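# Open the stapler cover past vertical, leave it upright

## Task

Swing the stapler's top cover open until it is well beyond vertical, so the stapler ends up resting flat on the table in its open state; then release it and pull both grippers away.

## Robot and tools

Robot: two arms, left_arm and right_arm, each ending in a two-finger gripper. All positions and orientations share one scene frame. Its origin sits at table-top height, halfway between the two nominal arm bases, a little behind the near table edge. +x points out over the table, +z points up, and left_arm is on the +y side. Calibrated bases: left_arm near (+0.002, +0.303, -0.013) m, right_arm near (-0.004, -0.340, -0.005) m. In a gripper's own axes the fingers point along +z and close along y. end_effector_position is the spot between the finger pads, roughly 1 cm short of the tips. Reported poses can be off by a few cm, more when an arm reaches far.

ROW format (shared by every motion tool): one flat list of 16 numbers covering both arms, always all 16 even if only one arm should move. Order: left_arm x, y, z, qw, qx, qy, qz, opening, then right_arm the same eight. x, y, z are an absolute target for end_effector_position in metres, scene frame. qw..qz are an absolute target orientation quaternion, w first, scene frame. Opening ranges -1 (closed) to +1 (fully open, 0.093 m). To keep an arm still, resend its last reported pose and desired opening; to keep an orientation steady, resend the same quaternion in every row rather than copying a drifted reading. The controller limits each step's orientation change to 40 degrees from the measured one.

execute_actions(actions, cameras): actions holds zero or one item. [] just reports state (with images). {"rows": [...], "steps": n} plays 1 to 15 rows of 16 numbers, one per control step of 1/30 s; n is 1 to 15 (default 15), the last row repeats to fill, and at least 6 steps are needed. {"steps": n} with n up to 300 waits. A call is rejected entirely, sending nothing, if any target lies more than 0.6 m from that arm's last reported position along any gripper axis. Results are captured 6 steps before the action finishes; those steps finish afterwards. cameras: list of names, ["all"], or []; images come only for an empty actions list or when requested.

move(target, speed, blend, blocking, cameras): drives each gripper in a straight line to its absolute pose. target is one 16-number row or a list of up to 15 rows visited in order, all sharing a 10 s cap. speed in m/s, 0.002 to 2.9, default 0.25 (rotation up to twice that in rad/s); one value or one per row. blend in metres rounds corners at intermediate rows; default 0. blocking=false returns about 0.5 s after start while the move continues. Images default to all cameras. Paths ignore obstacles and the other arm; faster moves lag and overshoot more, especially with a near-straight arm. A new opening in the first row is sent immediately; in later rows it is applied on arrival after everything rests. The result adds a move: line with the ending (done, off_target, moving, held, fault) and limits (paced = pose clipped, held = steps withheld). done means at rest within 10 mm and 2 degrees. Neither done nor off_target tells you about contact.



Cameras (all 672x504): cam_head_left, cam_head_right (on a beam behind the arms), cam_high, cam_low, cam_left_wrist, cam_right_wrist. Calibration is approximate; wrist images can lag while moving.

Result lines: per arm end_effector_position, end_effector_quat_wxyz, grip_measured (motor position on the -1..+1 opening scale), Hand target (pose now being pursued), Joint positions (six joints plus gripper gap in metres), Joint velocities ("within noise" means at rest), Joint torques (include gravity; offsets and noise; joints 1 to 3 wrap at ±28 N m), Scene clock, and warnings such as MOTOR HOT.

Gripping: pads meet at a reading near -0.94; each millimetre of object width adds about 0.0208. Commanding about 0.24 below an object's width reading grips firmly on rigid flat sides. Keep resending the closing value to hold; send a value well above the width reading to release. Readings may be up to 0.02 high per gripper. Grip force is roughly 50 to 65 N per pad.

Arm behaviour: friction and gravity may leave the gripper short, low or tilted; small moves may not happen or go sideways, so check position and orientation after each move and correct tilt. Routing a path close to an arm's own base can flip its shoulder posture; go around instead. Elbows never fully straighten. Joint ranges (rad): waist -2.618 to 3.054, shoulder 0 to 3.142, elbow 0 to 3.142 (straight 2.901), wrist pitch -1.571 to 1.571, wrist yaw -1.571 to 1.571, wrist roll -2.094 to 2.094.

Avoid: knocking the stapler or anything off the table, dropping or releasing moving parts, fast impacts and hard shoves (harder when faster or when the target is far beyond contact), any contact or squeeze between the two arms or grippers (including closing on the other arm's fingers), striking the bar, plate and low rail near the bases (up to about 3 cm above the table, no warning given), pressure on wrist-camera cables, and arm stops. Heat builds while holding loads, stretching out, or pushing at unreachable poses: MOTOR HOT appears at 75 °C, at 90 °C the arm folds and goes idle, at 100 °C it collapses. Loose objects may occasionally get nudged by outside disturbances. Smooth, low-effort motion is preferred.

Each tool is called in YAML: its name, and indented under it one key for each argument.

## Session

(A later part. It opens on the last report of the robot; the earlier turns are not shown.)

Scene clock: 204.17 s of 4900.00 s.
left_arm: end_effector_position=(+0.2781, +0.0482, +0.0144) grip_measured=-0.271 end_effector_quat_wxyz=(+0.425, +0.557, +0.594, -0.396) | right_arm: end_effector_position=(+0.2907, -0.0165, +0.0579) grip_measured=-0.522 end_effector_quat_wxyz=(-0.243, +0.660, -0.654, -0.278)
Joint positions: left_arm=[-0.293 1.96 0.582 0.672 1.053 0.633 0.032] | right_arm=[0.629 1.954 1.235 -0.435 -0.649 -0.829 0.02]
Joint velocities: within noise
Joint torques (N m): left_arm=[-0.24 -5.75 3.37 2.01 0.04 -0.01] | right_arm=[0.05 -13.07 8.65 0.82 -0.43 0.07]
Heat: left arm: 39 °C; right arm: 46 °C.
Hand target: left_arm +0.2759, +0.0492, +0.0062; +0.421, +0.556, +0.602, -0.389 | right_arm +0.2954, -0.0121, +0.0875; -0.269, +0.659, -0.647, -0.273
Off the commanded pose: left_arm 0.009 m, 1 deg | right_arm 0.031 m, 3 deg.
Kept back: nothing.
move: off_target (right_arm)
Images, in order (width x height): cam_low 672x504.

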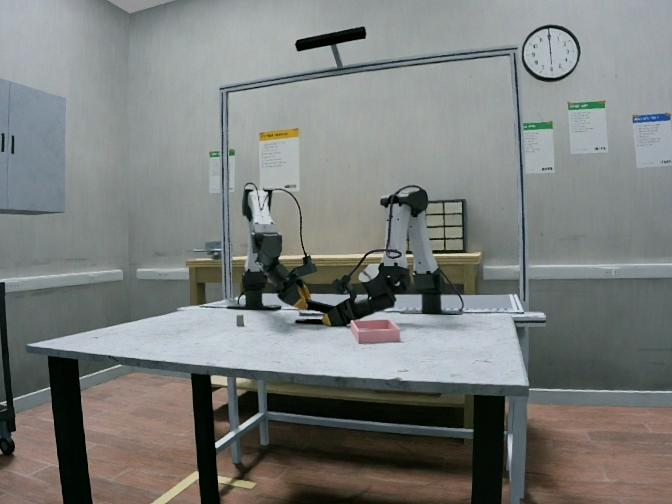

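move:
  target:
    - [0.2760,0.049,0.006,0.4212,0.5561,0.6015,-0.3894,-0.8,0.296,-0.002,0.112,0.2397,-0.6703,0.6586,0.2440,-0.6]
  speed: 0.03
  cameras: ["cam_low"]

zoom_image:
  camera: "cam_low"
  region: [270, 260, 380, 342]

Scene clock: 211.07 s of 4900.00 s.
left_arm: end_effector_position=(+0.2775, +0.0460, +0.0171) grip_measured=-0.271 end_effector_quat_wxyz=(+0.427, +0.557, +0.590, -0.400) | right_arm: end_effector_position=(+0.2886, -0.0154, +0.0756) grip_measured=-0.522 end_effector_quat_wxyz=(-0.199, +0.675, -0.672, -0.229)
Joint positions: left_arm=[-0.298 1.96 0.582 0.69 1.06 0.619 0.032] | right_arm=[0.674 1.954 1.385 -0.663 -0.523 -0.832 0.02]
Joint velocities: within noise
Joint torques (N m): left_arm=[0.2 -5.81 3.32 1.85 -0.06 0.15] | right_arm=[-0.13 -12.37 10.52 1.02 -0.81 0.07]
Heat: left arm: 40 °C; right arm: 48 °C.
Hand target: left_arm +0.2758, +0.0491, +0.0063; +0.421, +0.556, +0.601, -0.390 | right_arm +0.2947, -0.0032, +0.1120; -0.240, +0.671, -0.658, -0.244
Off the commanded pose: left_arm 0.012 m, 2 deg | right_arm 0.039 m, 5 deg.
Kept back: nothing.
move: off_target (left_arm, right_arm)
Images, in order (width x height): cam_low 672x504.

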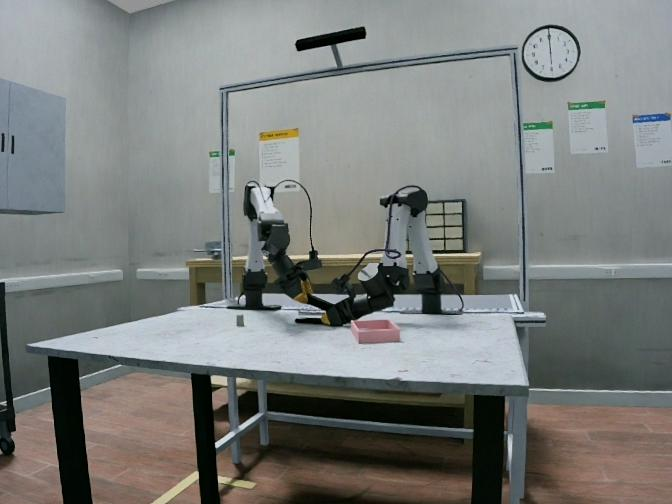

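Scaled by 4.582.

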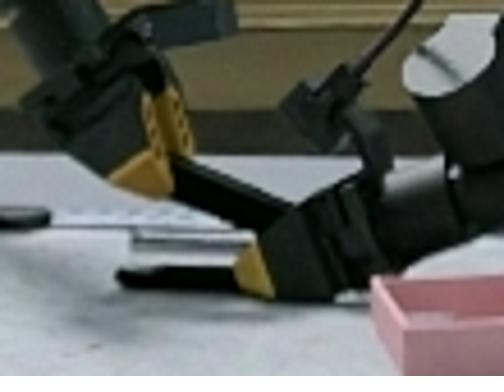

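move:
  target:
    - [0.2770,0.049,0.002,0.4212,0.5561,0.6015,-0.3894,-0.8,0.296,0.008,0.126,0.2100,-0.6813,0.6695,0.2134,-0.6]
  speed: 0.03
  cameras: ["cam_low"]

zoom_image:
  camera: "cam_low"
  region: [270, 260, 380, 342]

Scene clock: 213.03 s of 4900.00 s.
left_arm: end_effector_position=(+0.2791, +0.0437, +0.0242) grip_measured=-0.271 end_effector_quat_wxyz=(+0.440, +0.559, +0.576, -0.402) | right_arm: end_effector_position=(+0.2880, -0.0116, +0.0959) grip_measured=-0.522 end_effector_quat_wxyz=(-0.170, +0.686, -0.683, -0.184)
Joint positions: left_arm=[-0.298 1.96 0.582 0.735 1.077 0.606 0.032] | right_arm=[0.719 1.969 1.535 -0.841 -0.413 -0.818 0.02]
Joint velocities: within noise
Joint torques (N m): left_arm=[0.46 -4.46 3.29 1.52 -0.28 0.24] | right_arm=[-0.31 -10.41 11.77 0.98 -0.94 0.07]
Heat: left arm: 39 °C; right arm: 48 °C.
Hand target: left_arm +0.2759, +0.0496, +0.0029; +0.421, +0.556, +0.601, -0.390 | right_arm +0.2946, +0.0060, +0.1266; -0.210, +0.682, -0.668, -0.212
Off the commanded pose: left_arm 0.023 m, 4 deg | right_arm 0.037 m, 6 deg.
Kept back: nothing.
move: off_target (left_arm, right_arm)
Images, in order (width x height): cam_low 672x504.

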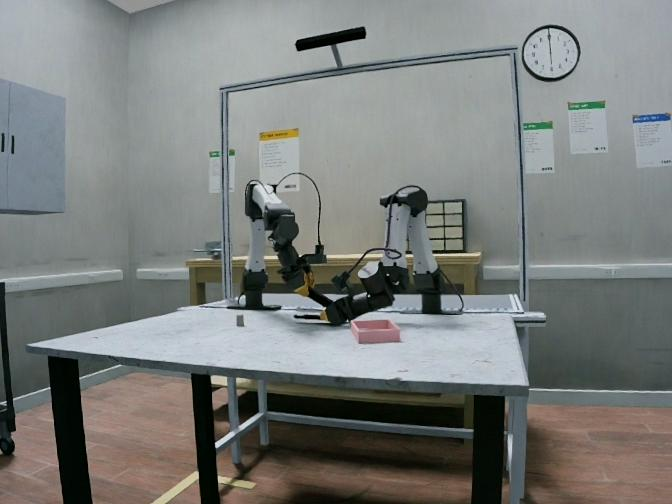

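Scaled by 4.582.

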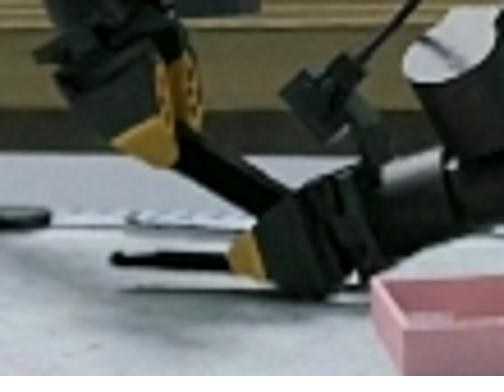

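move:
  target:
    - [0.2770,0.049,0.002,0.4212,0.5561,0.6015,-0.3894,-0.8,0.296,0.014,0.112,0.1774,-0.6905,0.6786,0.1805,-0.51]
  speed: 0.03
  cameras: ["cam_low"]

zoom_image:
  camera: "cam_low"
  region: [270, 260, 380, 342]

Scene clock: 215.13 s of 4900.00 s.
left_arm: end_effector_position=(+0.2778, +0.0442, +0.0187) grip_measured=-0.271 end_effector_quat_wxyz=(+0.435, +0.559, +0.579, -0.404) | right_arm: end_effector_position=(+0.2878, -0.0055, +0.0941) grip_measured=-0.505 end_effector_quat_wxyz=(-0.143, +0.693, -0.687, -0.162)
Joint positions: left_arm=[-0.298 1.977 0.582 0.736 1.077 0.612 0.032] | right_arm=[0.75 2.024 1.631 -0.928 -0.36 -0.81 0.021]
Joint velocities: within noise
Joint torques (N m): left_arm=[0.43 -5.63 3.33 1.53 -0.26 0.17] | right_arm=[0.23 -9.52 10.66 1.03 -0.73 0.08]
Heat: left arm: 39 °C; right arm: 49 °C.
Hand target: left_arm +0.2763, +0.0494, +0.0024; +0.421, +0.556, +0.601, -0.390 | right_arm +0.2950, +0.0127, +0.1127; -0.177, +0.691, -0.678, -0.180
Off the commanded pose: left_arm 0.017 m, 4 deg | right_arm 0.028 m, 5 deg.
Kept back: nothing.
move: off_target (left_arm, right_arm)
Images, in order (width x height): cam_low 672x504.

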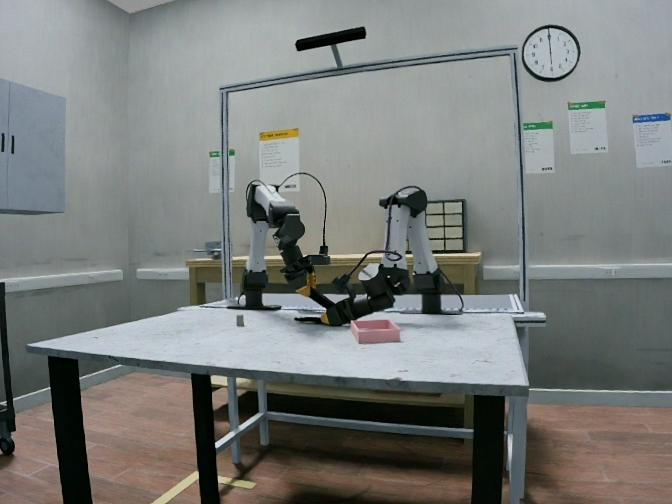

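Scaled by 4.582.

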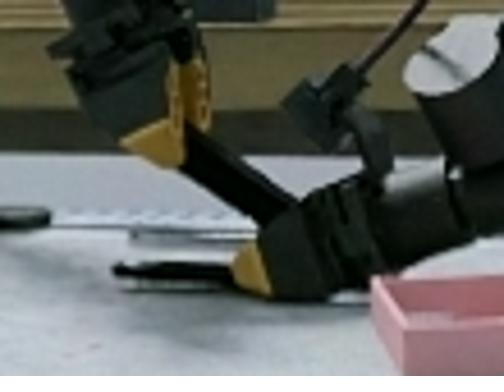

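move:
  target:
    - [0.2770,0.049,0.002,0.4212,0.5561,0.6015,-0.3894,-0.8,0.296,0.034,0.124,0.1774,-0.6905,0.6786,0.1805,-0.49]
  speed: 0.03
  cameras: ["cam_low"]

zoom_image:
  camera: "cam_low"
  region: [270, 240, 390, 342]

Scene clock: 216.50 s of 4900.00 s.
left_arm: end_effector_position=(+0.2779, +0.0447, +0.0183) grip_measured=-0.271 end_effector_quat_wxyz=(+0.435, +0.559, +0.579, -0.404) | right_arm: end_effector_position=(+0.2869, +0.0033, +0.1021) grip_measured=-0.488 end_effector_quat_wxyz=(-0.127, +0.697, -0.690, -0.148)
Joint positions: left_arm=[-0.297 1.977 0.582 0.732 1.077 0.613 0.032] | right_arm=[0.778 2.069 1.743 -1.022 -0.323 -0.794 0.022]
Joint velocities: left_arm=[within noise] | right_arm=[-0.007 0.022 -0.002 -0.066 -0.095 0.022 -0.004]
Joint torques (N m): left_arm=[0.31 -5.6 3.32 1.58 -0.26 0.19] | right_arm=[0.9 -9.87 11.36 1.37 -0.91 0.23]
Heat: left arm: 39 °C; right arm: 49 °C.
Hand target: left_arm +0.2764, +0.0495, +0.0024; +0.421, +0.556, +0.601, -0.390 | right_arm +0.2939, +0.0313, +0.1255; -0.176, +0.692, -0.677, -0.180
Off the commanded pose: left_arm 0.017 m, 3 deg | right_arm 0.039 m, 7 deg.
Kept back: nothing.
move: off_target (left_arm, right_arm)
Images, in order (width x height): cam_low 672x504.

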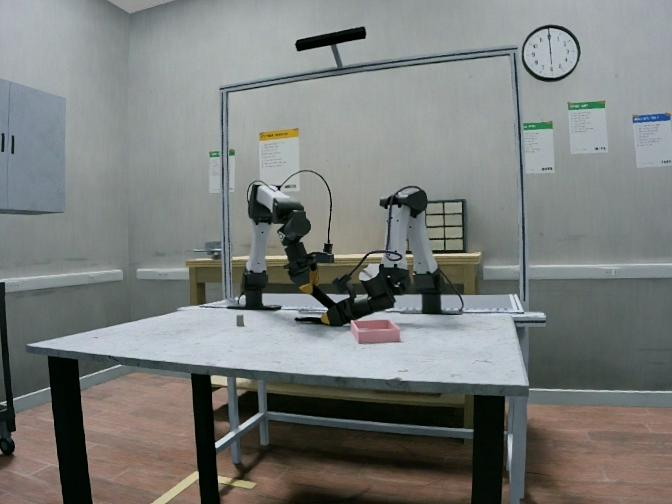

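Scaled by 4.200.

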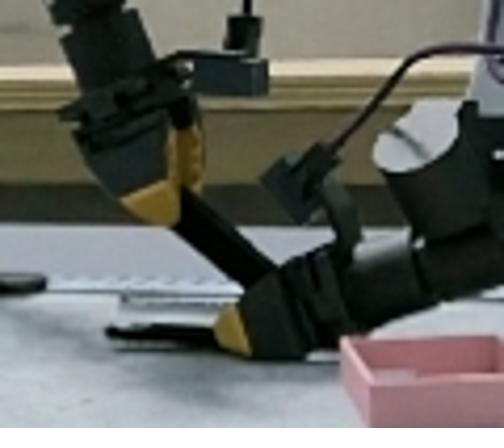

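move:
  target:
    - [0.2770,0.049,0.002,0.4212,0.5561,0.6015,-0.3894,-0.8,0.297,0.055,0.132,0.1774,-0.6905,0.6786,0.1805,-0.47]
  speed: 0.03
  cameras: ["cam_low"]

zoom_image:
  camera: "cam_low"
  region: [270, 240, 390, 342]

Scene clock: 217.90 s of 4900.00 s.
left_arm: end_effector_position=(+0.2776, +0.0459, +0.0156) grip_measured=-0.271 end_effector_quat_wxyz=(+0.431, +0.558, +0.582, -0.404) | right_arm: end_effector_position=(+0.2870, +0.0216, +0.1151) grip_measured=-0.467 end_effector_quat_wxyz=(-0.124, +0.698, -0.689, -0.149)
Joint positions: left_arm=[-0.294 1.982 0.582 0.723 1.076 0.62 0.032] | right_arm=[0.808 2.124 1.878 -1.098 -0.321 -0.766 0.023]
Joint velocities: left_arm=[within noise] | right_arm=[0.012 0.017 0.002 0.022 -0.066 -0.007 0.006]
Joint torques (N m): left_arm=[0.03 -5.93 3.41 1.65 -0.24 0.13] | right_arm=[1.16 -9.44 10.7 1.54 -0.86 0.22]
Heat: left arm: 39 °C; right arm: 49 °C.
Hand target: left_arm +0.2766, +0.0494, +0.0023; +0.421, +0.556, +0.601, -0.390 | right_arm +0.2946, +0.0520, +0.1339; -0.176, +0.692, -0.677, -0.181
Off the commanded pose: left_arm 0.014 m, 3 deg | right_arm 0.039 m, 7 deg.
Kept back: nothing.
move: off_target (left_arm, right_arm)
Images, in order (width x height): cam_low 672x504.

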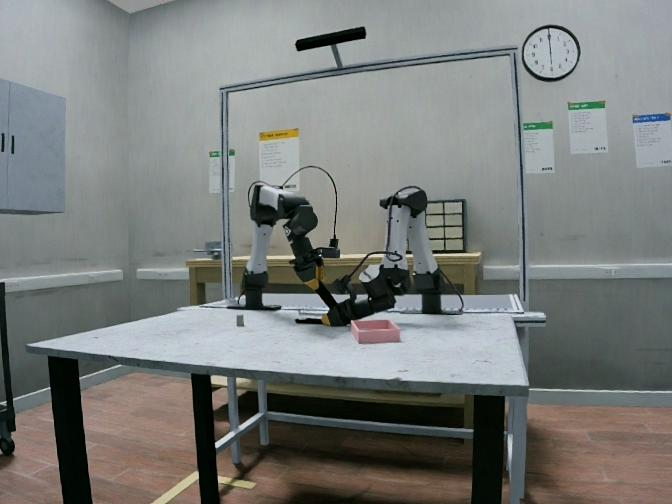

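Scaled by 4.200.

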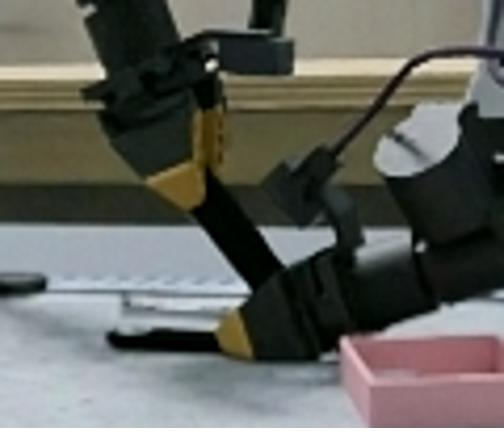

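move:
  target:
    - [0.2770,0.049,0.006,0.4212,0.5561,0.6015,-0.3894,-0.8,0.288,0.028,0.118,0.1441,-0.698,0.686,0.145,-0.52]
  speed: 0.03
  cameras: ["cam_low"]

move:
  target:
    - [0.2770,0.048,0.010,0.4212,0.5561,0.6015,-0.3894,-0.3,0.288,0.028,0.118,0.1441,-0.698,0.686,0.145,-0.52]
  speed: 0.03
  cameras: ["cam_low"]

zoom_image:
  camera: "cam_low"
  region: [270, 240, 390, 342]

move:
  target:
    - [0.2770,0.048,0.010,0.4212,0.5561,0.6015,-0.3894,-0.15,0.288,0.028,0.118,0.1441,-0.698,0.686,0.145,-0.52]
  speed: 0.03
  cameras: ["cam_low","cam_right_wrist","cam_left_wrist"]

zoom_image:
  camera: "cam_low"
  region: [270, 240, 390, 342]

Scene clock: 220.53 s of 4900.00 s.
left_arm: end_effector_position=(+0.2774, +0.0460, +0.0152) grip_measured=-0.271 end_effector_quat_wxyz=(+0.431, +0.558, +0.583, -0.404) | right_arm: end_effector_position=(+0.2863, +0.0200, +0.1124) grip_measured=-0.520 end_effector_quat_wxyz=(-0.120, +0.698, -0.690, -0.146)
Joint positions: left_arm=[-0.294 1.982 0.582 0.72 1.076 0.621 0.032] | right_arm=[0.809 2.124 1.871 -1.098 -0.313 -0.766 0.02]
Joint velocities: within noise
Joint torques (N m): left_arm=[0.02 -7.28 3.45 1.49 -0.24 0.11] | right_arm=[0.87 -11.9 5.04 1.24 -0.28 0.04]
Heat: left arm: 38 °C; right arm: 49 °C.
Hand target: left_arm +0.2767, +0.0493, +0.0061; +0.421, +0.556, +0.601, -0.390 | right_arm +0.2878, +0.0278, +0.1183; -0.143, +0.698, -0.686, -0.145
Off the commanded pose: left_arm 0.010 m, 3 deg | right_arm 0.010 m, 3 deg.
Kept back: nothing.
move: off_target (left_arm, right_arm)
Images, in order (width x height): cam_low 672x504.

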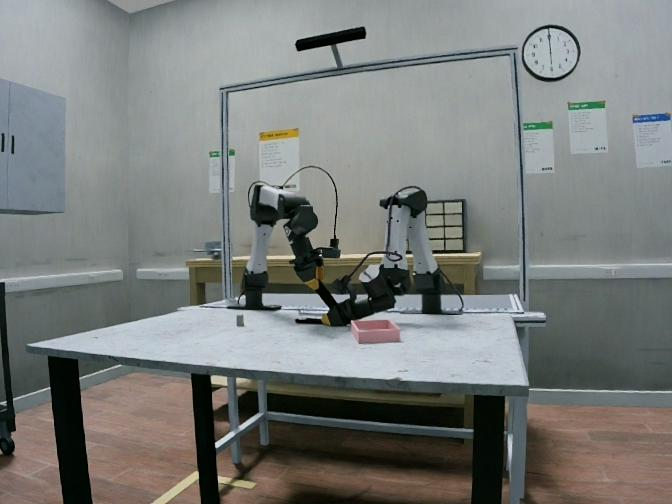

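Scene clock: 221.23 s of 4900.00 s.
left_arm: end_effector_position=(+0.2774, +0.0463, +0.0151) grip_measured=-0.271 end_effector_quat_wxyz=(+0.429, +0.558, +0.585, -0.403) | right_arm: end_effector_position=(+0.2864, +0.0202, +0.1125) grip_measured=-0.512 end_effector_quat_wxyz=(-0.121, +0.699, -0.690, -0.146)
Joint positions: left_arm=[-0.294 1.978 0.582 0.712 1.072 0.621 0.032] | right_arm=[0.809 2.124 1.871 -1.097 -0.313 -0.767 0.021]
Joint velocities: within noise
Joint torques (N m): left_arm=[-0.32 -8.34 3.64 1.43 -0.21 0.04] | right_arm=[0.84 -12.01 5.19 1.23 -0.26 0.04]
Heat: left arm: 38 °C; right arm: 49 °C.
Hand target: left_arm +0.2769, +0.0482, +0.0100; +0.422, +0.556, +0.601, -0.390 | right_arm +0.2878, +0.0278, +0.1183; -0.143, +0.698, -0.686, -0.145
Off the commanded pose: left_arm 0.005 m, 3 deg | right_arm 0.010 m, 3 deg.
Kept back: nothing.
move: off_target (left_arm, right_arm)
Images, in order (width x height): cam_low 672x504.

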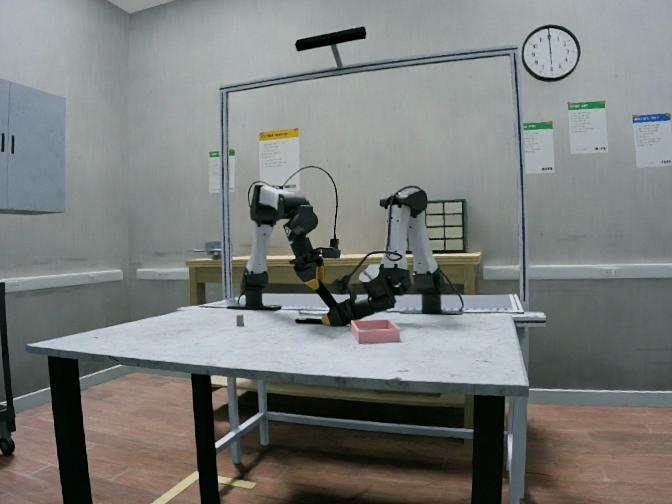

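Scaled by 4.200.

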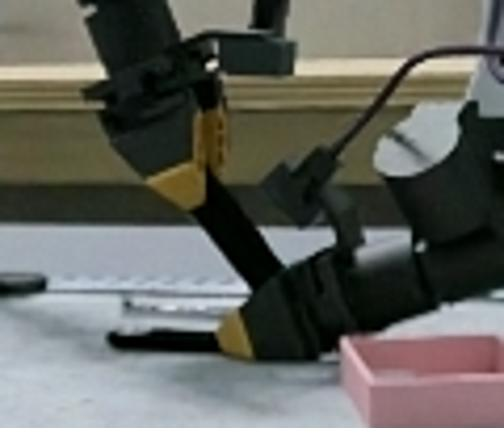

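Scene clock: 221.93 s of 4900.00 s.
left_arm: end_effector_position=(+0.2774, +0.0463, +0.0152) grip_measured=-0.150 end_effector_quat_wxyz=(+0.429, +0.558, +0.585, -0.403) | right_arm: end_effector_position=(+0.2865, +0.0205, +0.1121) grip_measured=-0.512 end_effector_quat_wxyz=(-0.122, +0.699, -0.690, -0.146)
Joint positions: left_arm=[-0.294 1.977 0.582 0.711 1.072 0.622 0.038] | right_arm=[0.809 2.124 1.869 -1.094 -0.313 -0.767 0.021]
Joint velocities: within noise
Joint torques (N m): left_arm=[-0.32 -8.24 3.64 1.44 -0.22 0.05] | right_arm=[0.73 -11.93 5.3 1.18 -0.25 0.04]
Heat: left arm: 38 °C; right arm: 50 °C.
Hand target: left_arm +0.2769, +0.0482, +0.0100; +0.422, +0.556, +0.601, -0.390 | right_arm +0.2878, +0.0278, +0.1183; -0.143, +0.698, -0.686, -0.145
Off the commanded pose: left_arm 0.005 m, 3 deg | right_arm 0.010 m, 3 deg.
Kept back: nothing.
move: off_target (left_arm, right_arm)
camera_calibration:
cam_left_wrist: T_world_to_cam=[[-0.998007, -0.0626357, -0.00769386, 0.280608], [-0.0375133, 0.686873, -0.725809, 0.0254206], [0.0507462, -0.724073, -0.687853, 0.113919], [0, 0, 0, 1]] pos_world=[0.275221, 0.0826012, 0.0989691]
cam_right_wrist: T_world_to_cam=[[0.999197, -0.0133643, -0.0377689, -0.279573], [-0.0113847, -0.998574, 0.0521492, 0.0590585], [-0.038412, -0.0516773, -0.997925, 0.205125], [0, 0, 0, 1]] pos_world=[0.287901, 0.0658383, 0.19106]
Images, in order (width x height): cam_low 672x504, cam_left_wrist 672x504, cam_right_wrist 672x504.

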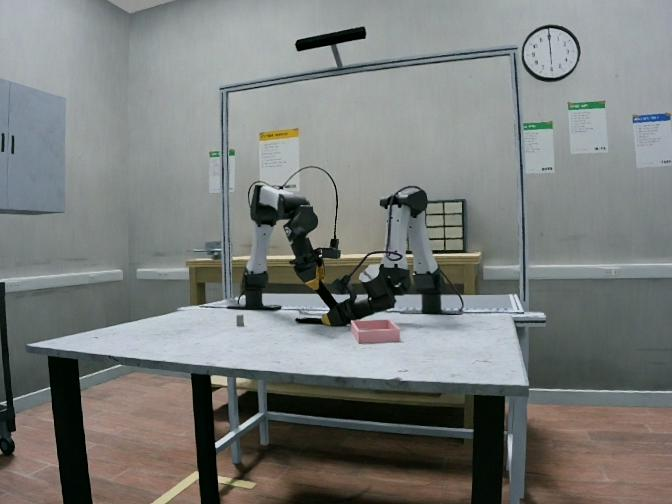

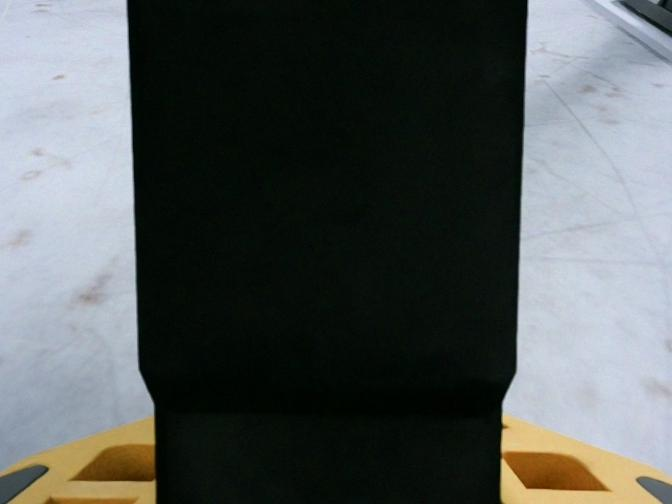

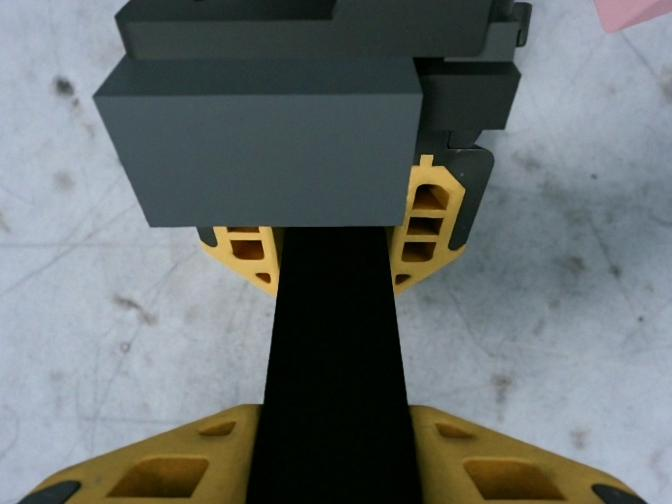

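Scaled by 4.200.

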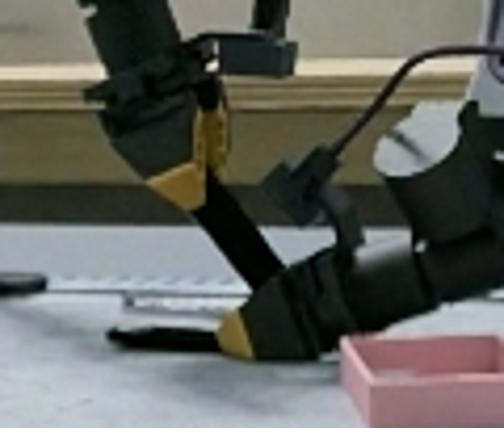

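move:
  target:
    - [0.2765,0.052,0.016,0.4212,0.5561,0.6015,-0.3894,0.6,0.288,0.028,0.118,0.1441,-0.698,0.686,0.145,-0.52]
    - [0.270,0.12,0.045,0.4212,0.5561,0.6015,-0.3894,1,0.288,0.028,0.118,0.1441,-0.698,0.686,0.145,-0.52]
    - [0.27,0.23,0.13,0.4212,0.5561,0.6015,-0.3894,1,0.288,0.028,0.118,0.1441,-0.698,0.686,0.145,-0.52]
  speed: 0.08
  cameras: ["cam_low","cam_right_wrist","cam_left_wrist","cam_head_right"]

zoom_image:
  camera: "cam_low"
  region: [270, 240, 390, 342]

Scene clock: 227.50 s of 4900.00 s.
left_arm: end_effector_position=(+0.2671, +0.2272, +0.1280) grip_measured=+1.000 end_effector_quat_wxyz=(+0.419, +0.544, +0.618, -0.383) | right_arm: end_effector_position=(+0.2865, +0.0282, +0.1115) grip_measured=-0.517 end_effector_quat_wxyz=(-0.133, +0.701, -0.684, -0.148)
Joint positions: left_arm=[0.369 1.764 1.076 -1.39 1.157 2.09 0.093] | right_arm=[0.82 2.124 1.86 -1.059 -0.317 -0.763 0.02]
Joint velocities: within noise
Joint torques (N m): left_arm=[0.53 -5.64 8.16 -0.9 0.38 0.11] | right_arm=[-0.1 -12.1 6.04 0.93 -0.21 0]
Heat: left arm: 38 °C; right arm: 51 °C.
Hand target: left_arm +0.2701, +0.2296, +0.1300; +0.418, +0.551, +0.616, -0.378 | right_arm +0.2880, +0.0280, +0.1180; -0.144, +0.698, -0.686, -0.145
Off the commanded pose: left_arm 0.004 m, 3 deg | right_arm 0.007 m, 1 deg.
joint sent to its limit (left arm) — joint 6 (wrist roll), upper limit.
Kept back: nothing.
move: off_target (left_arm); target 2's new opening was sent with left_arm's hand 0.011 m and 2 deg from that target
camera_calibration:
cam_left_wrist: T_world_to_cam=[[-0.991935, -0.125644, 0.0167062, 0.292143], [-0.102474, 0.717386, -0.689098, -0.0115738], [0.0745965, -0.685252, -0.724475, 0.312554], [0, 0, 0, 1]] pos_world=[0.265285, 0.259188, 0.213582]
cam_right_wrist: T_world_to_cam=[[0.999713, -0.00430027, -0.0235607, -0.281472], [-0.00356515, -0.999508, 0.031155, 0.066851], [-0.023683, -0.0310621, -0.999237, 0.200379], [0, 0, 0, 1]] pos_world=[0.286376, 0.0718319, 0.191511]
Images, in order (width x height): cam_head_right 672x504, cam_low 672x504, cam_left_wrist 672x504, cam_right_wrist 672x504.

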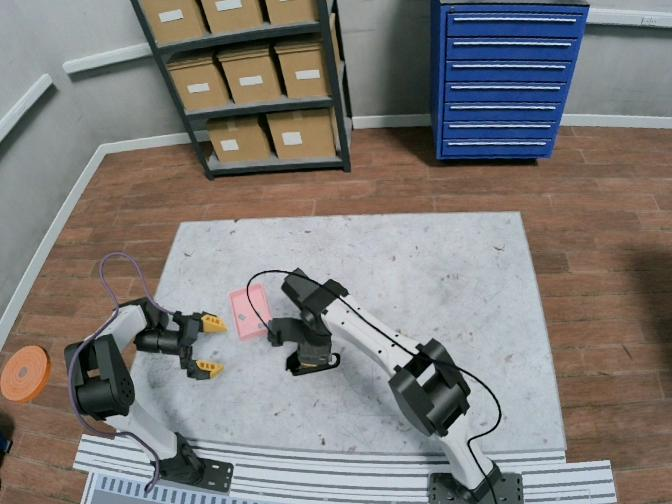

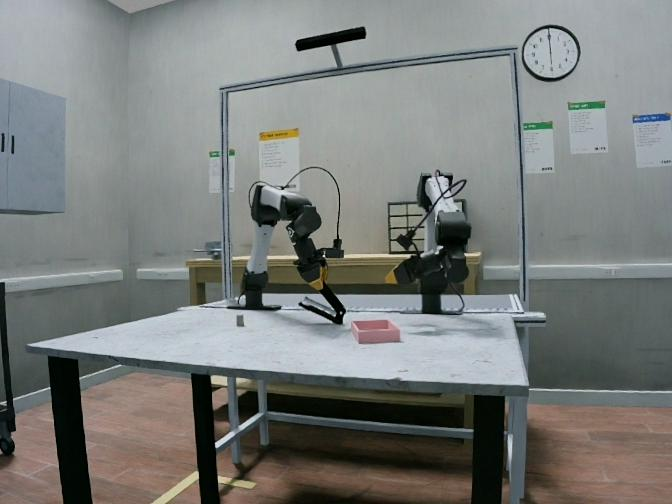

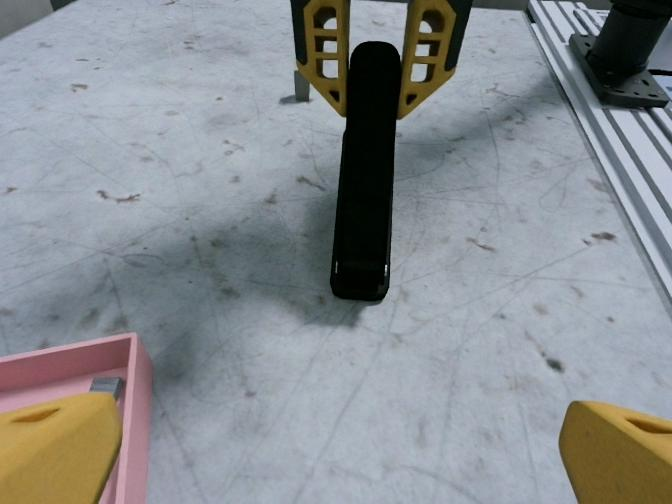

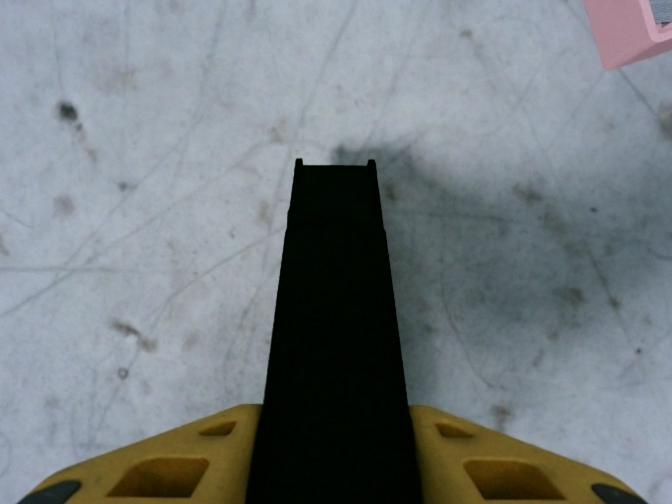

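Scaled by 4.200.

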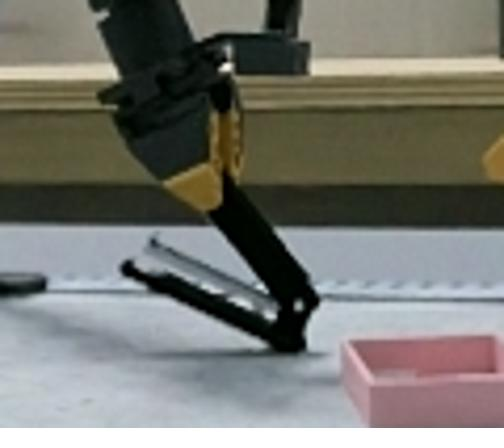

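wait:
  seconds: 2
  cameras: ["cam_low"]

zoom_image:
  camera: "cam_low"
  region: [270, 240, 390, 342]

Scene clock: 230.00 s of 4900.00 s.
left_arm: end_effector_position=(+0.2665, +0.2272, +0.1279) grip_measured=+1.000 end_effector_quat_wxyz=(+0.418, +0.544, +0.619, -0.383) | right_arm: end_effector_position=(+0.2865, +0.0282, +0.1115) grip_measured=-0.515 end_effector_quat_wxyz=(-0.133, +0.701, -0.684, -0.148)
Joint positions: left_arm=[0.369 1.764 1.076 -1.393 1.155 2.092 0.093] | right_arm=[0.82 2.124 1.86 -1.059 -0.317 -0.763 0.02]
Joint velocities: within noise
Joint torques (N m): left_arm=[0.53 -5.65 8.16 -0.88 0.38 0.11] | right_arm=[-0.12 -12.15 5.94 0.93 -0.23 0.02]
Heat: left arm: 38 °C; right arm: 51 °C.
Hand target: left_arm +0.2700, +0.2296, +0.1300; +0.418, +0.551, +0.616, -0.378 | right_arm +0.2880, +0.0280, +0.1180; -0.144, +0.698, -0.686, -0.145
Off the commanded pose: left_arm 0.005 m, 3 deg | right_arm 0.007 m, 1 deg.
Steps of this call (1-75: nothing new was sent). Readings (end_effector_position of left_arm | right_arm):
1: (+0.2670, +0.2272, +0.1279) | (+0.2865, +0.0282, +0.1115)
2: (+0.2669, +0.2272, +0.1279) | (+0.2865, +0.0282, +0.1115)
4: (+0.2669, +0.2272, +0.1280) | (+0.2865, +0.0282, +0.1115)
8: (+0.2667, +0.2272, +0.1280) | (+0.2865, +0.0282, +0.1115)
75: the state above
Images, in order (width x height): cam_low 672x504.

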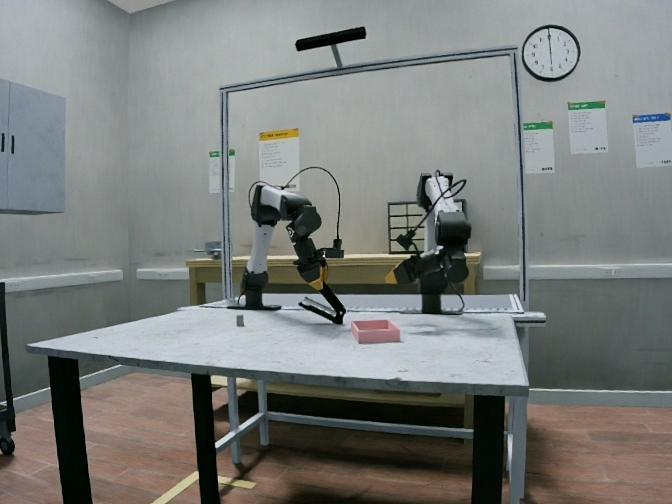

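Scaled by 4.200.

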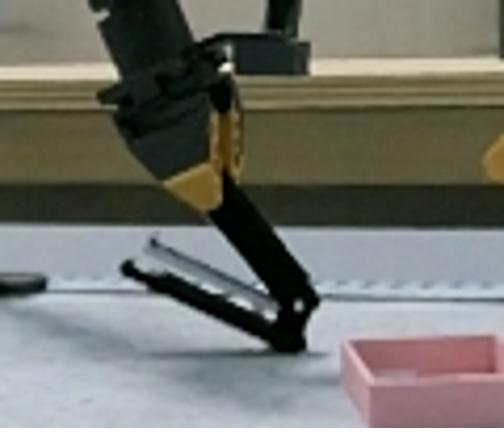

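move:
  target:
    - [0.235,0.16,0.12,0.5582,0.3588,0.6893,-0.2905,-0.9,0.288,0.028,0.118,0.1441,-0.698,0.686,0.145,-0.56]
    - [0.215,0.06,0.09,0.5582,0.3588,0.6893,-0.2905,-0.9,0.288,0.028,0.118,0.1441,-0.698,0.686,0.145,-0.56]
  speed: 0.1

Scene clock: 238.77 s of 4900.00 s.
left_arm: end_effector_position=(+0.2155, +0.0576, +0.0924) grip_measured=-0.898 end_effector_quat_wxyz=(+0.556, +0.364, +0.686, -0.294) | right_arm: end_effector_position=(+0.2865, +0.0282, +0.1115) grip_measured=-0.523 end_effector_quat_wxyz=(-0.133, +0.701, -0.684, -0.148)
Joint positions: left_arm=[-0.675 1.331 0.077 1.039 0.244 0.045 0.002] | right_arm=[0.82 2.124 1.86 -1.059 -0.317 -0.763 0.02]
Joint velocities: within noise
Joint torques (N m): left_arm=[-0.25 -2.3 4.77 2.77 -0.37 -0.05] | right_arm=[-0.08 -12.08 5.9 0.93 -0.19 0.03]
Heat: left arm: 37 °C; right arm: 53 °C.
Hand target: left_arm +0.2150, +0.0601, +0.0900; +0.558, +0.359, +0.690, -0.290 | right_arm +0.2880, +0.0280, +0.1180; -0.144, +0.698, -0.686, -0.145
Off the commanded pose: left_arm 0.003 m, 1 deg | right_arm 0.007 m, 1 deg.
Kept back: nothing.
move: done
camera_calibration:
cam_left_wrist: T_world_to_cam=[[-0.82237, -0.568953, -0.000716859, 0.210843], [-0.346502, 0.501835, -0.792526, 0.15488], [0.45127, -0.651501, -0.609838, 0.0806944], [0, 0, 0, 1]] pos_world=[0.190642, 0.0948077, 0.172108]
cam_right_wrist: T_world_to_cam=[[0.999709, -0.00470345, -0.0236448, -0.281527], [-0.00396561, -0.999507, 0.031156, 0.0669654], [-0.0237797, -0.0310531, -0.999235, 0.200408], [0, 0, 0, 1]] pos_world=[0.286476, 0.0718315, 0.191511]

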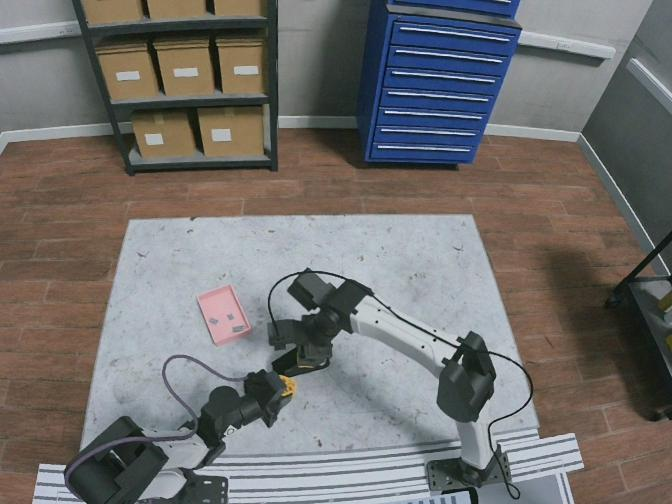

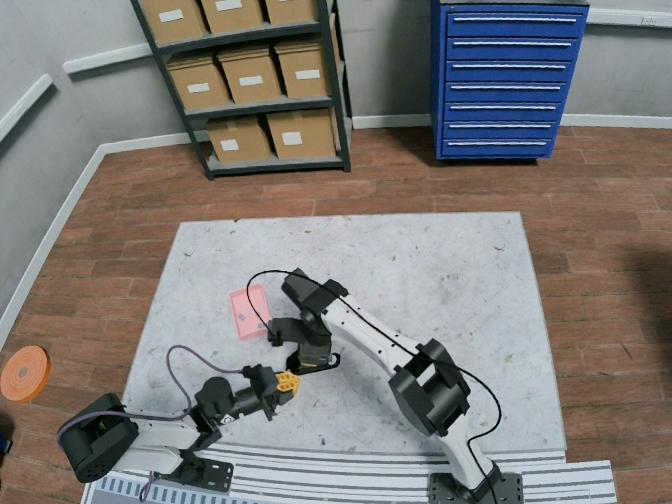

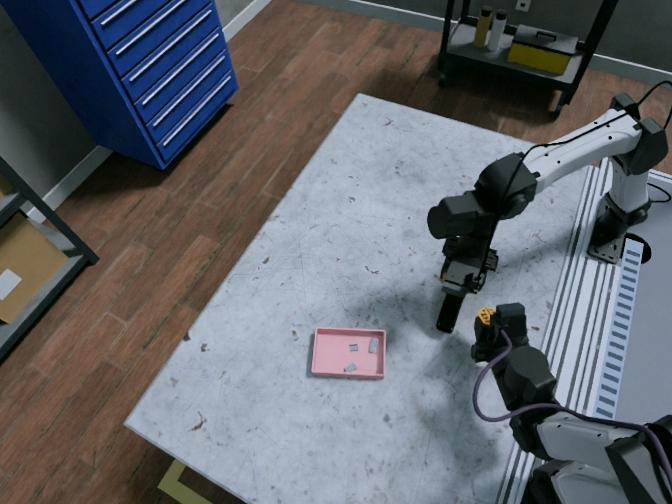

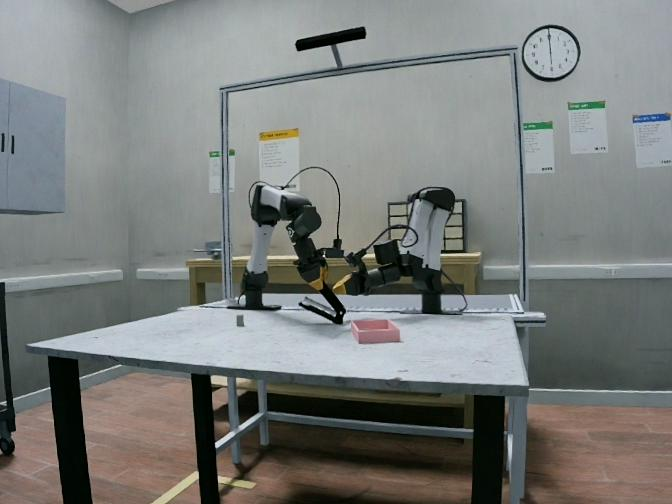

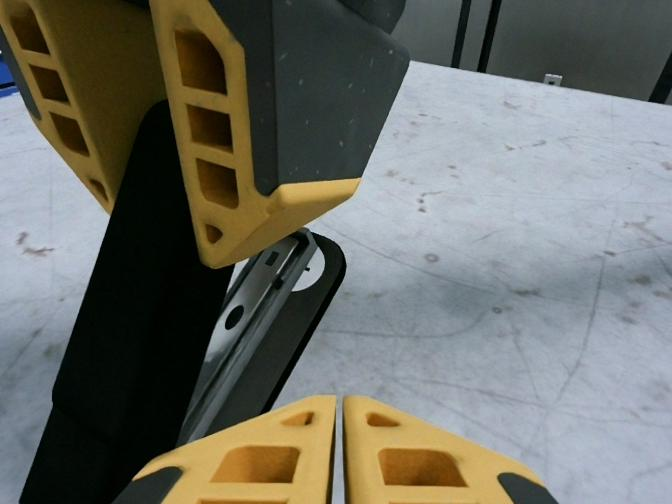

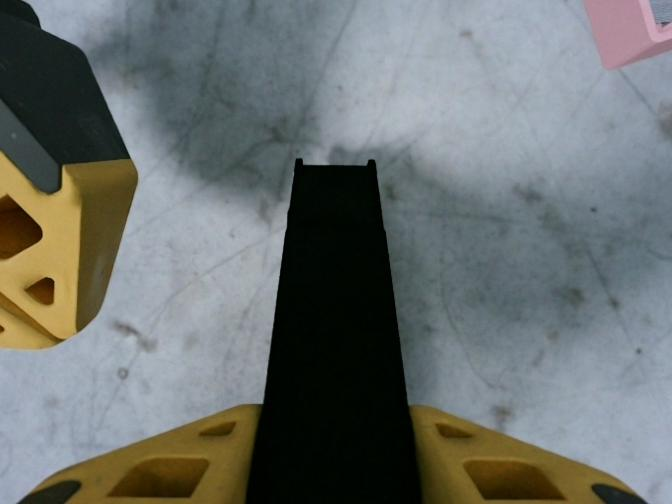

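move:
  target:
    - [0.200,-0.025,0.075,0.6078,0.2011,0.7506,-0.1629,-0.9,0.288,0.028,0.118,0.1441,-0.698,0.686,0.145,-0.56]
    - [0.245,-0.04,0.088,0.6197,0.1349,0.7653,-0.1092,-0.9,0.288,0.028,0.118,0.1441,-0.698,0.686,0.145,-0.56]
  speed: 0.08
  cameras: ["cam_low","cam_left_wrist","cam_high","cam_head_right"]

zoom_image:
  camera: "cam_low"
  region: [270, 240, 390, 342]

Scene clock: 243.43 s of 4900.00 s.
left_arm: end_effector_position=(+0.2399, -0.0400, +0.0879) grip_measured=-0.898 end_effector_quat_wxyz=(+0.619, +0.146, +0.763, -0.119) | right_arm: end_effector_position=(+0.2865, +0.0282, +0.1115) grip_measured=-0.523 end_effector_quat_wxyz=(-0.133, +0.701, -0.684, -0.148)
Joint positions: left_arm=[-1.224 1.812 0.594 0.886 -0.868 -0.266 0.002] | right_arm=[0.82 2.124 1.86 -1.059 -0.317 -0.763 0.02]
Joint velocities: within noise
Joint torques (N m): left_arm=[0.95 -5.98 8.25 2.01 -0.63 -0.11] | right_arm=[-0.01 -11.99 5.93 0.91 -0.25 0.01]
Heat: left arm: 38 °C; right arm: 54 °C.
Hand target: left_arm +0.2449, -0.0399, +0.0881; +0.620, +0.135, +0.765, -0.110 | right_arm +0.2880, +0.0280, +0.1180; -0.144, +0.698, -0.686, -0.145
Off the commanded pose: left_arm 0.005 m, 2 deg | right_arm 0.007 m, 1 deg.
Kept back: nothing.
move: done
camera_calibration:
cam_left_wrist: T_world_to_cam=[[-0.360873, -0.932614, 0.00108436, 0.0500005], [-0.568196, 0.21894, -0.793233, 0.250598], [0.739543, -0.286872, -0.608917, -0.0512781], [0, 0, 0, 1]] pos_world=[0.198355, -0.022945, 0.167504]
Images, in order (width x height): cam_head_right 672x504, cam_high 672x504, cam_low 672x504, cam_left_wrist 672x504.

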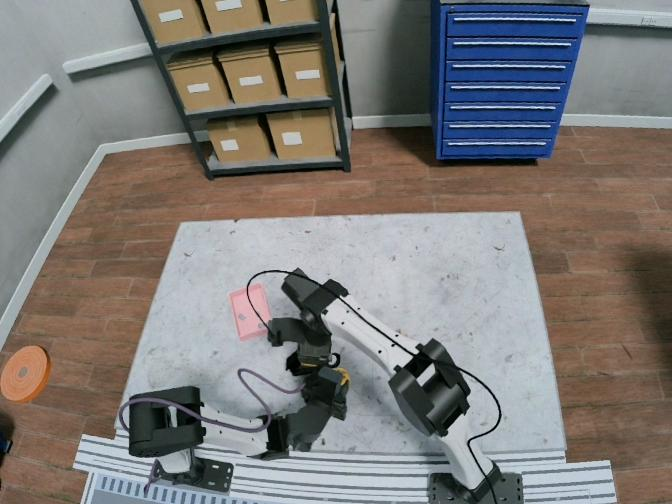

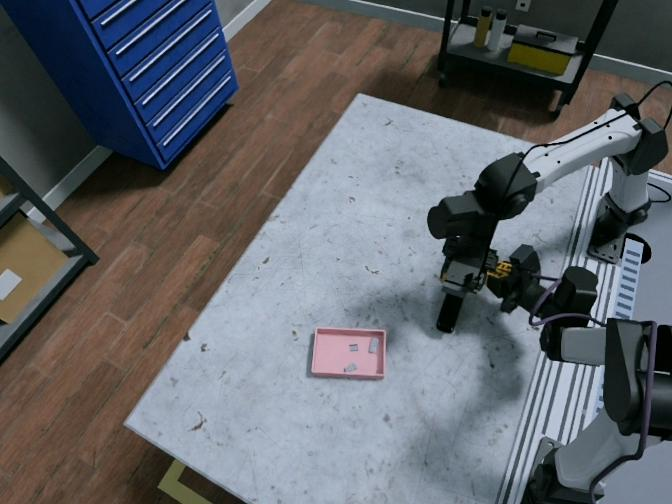

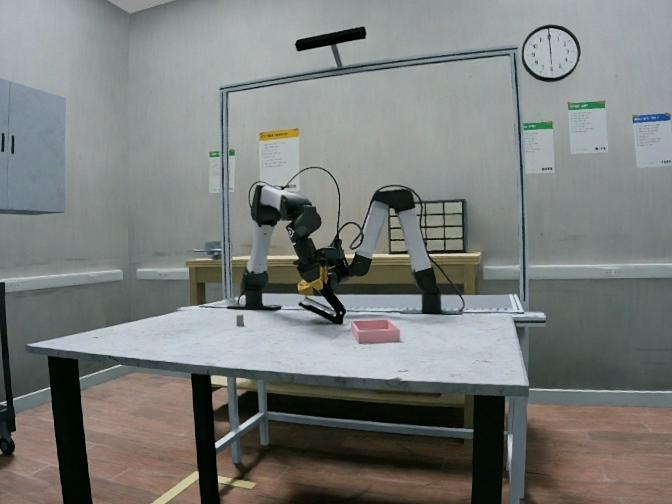

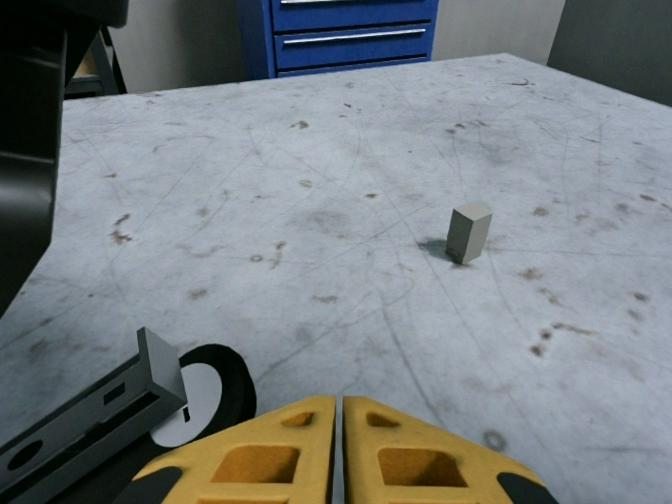

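Scaled by 4.200.

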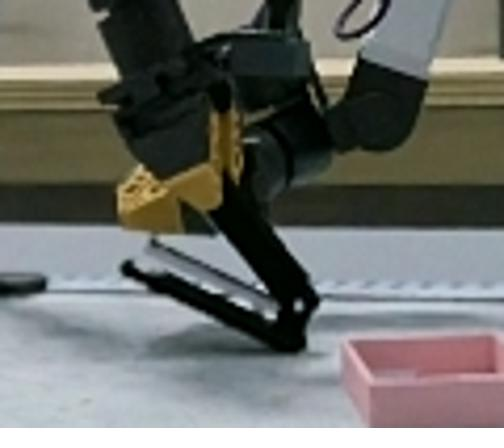

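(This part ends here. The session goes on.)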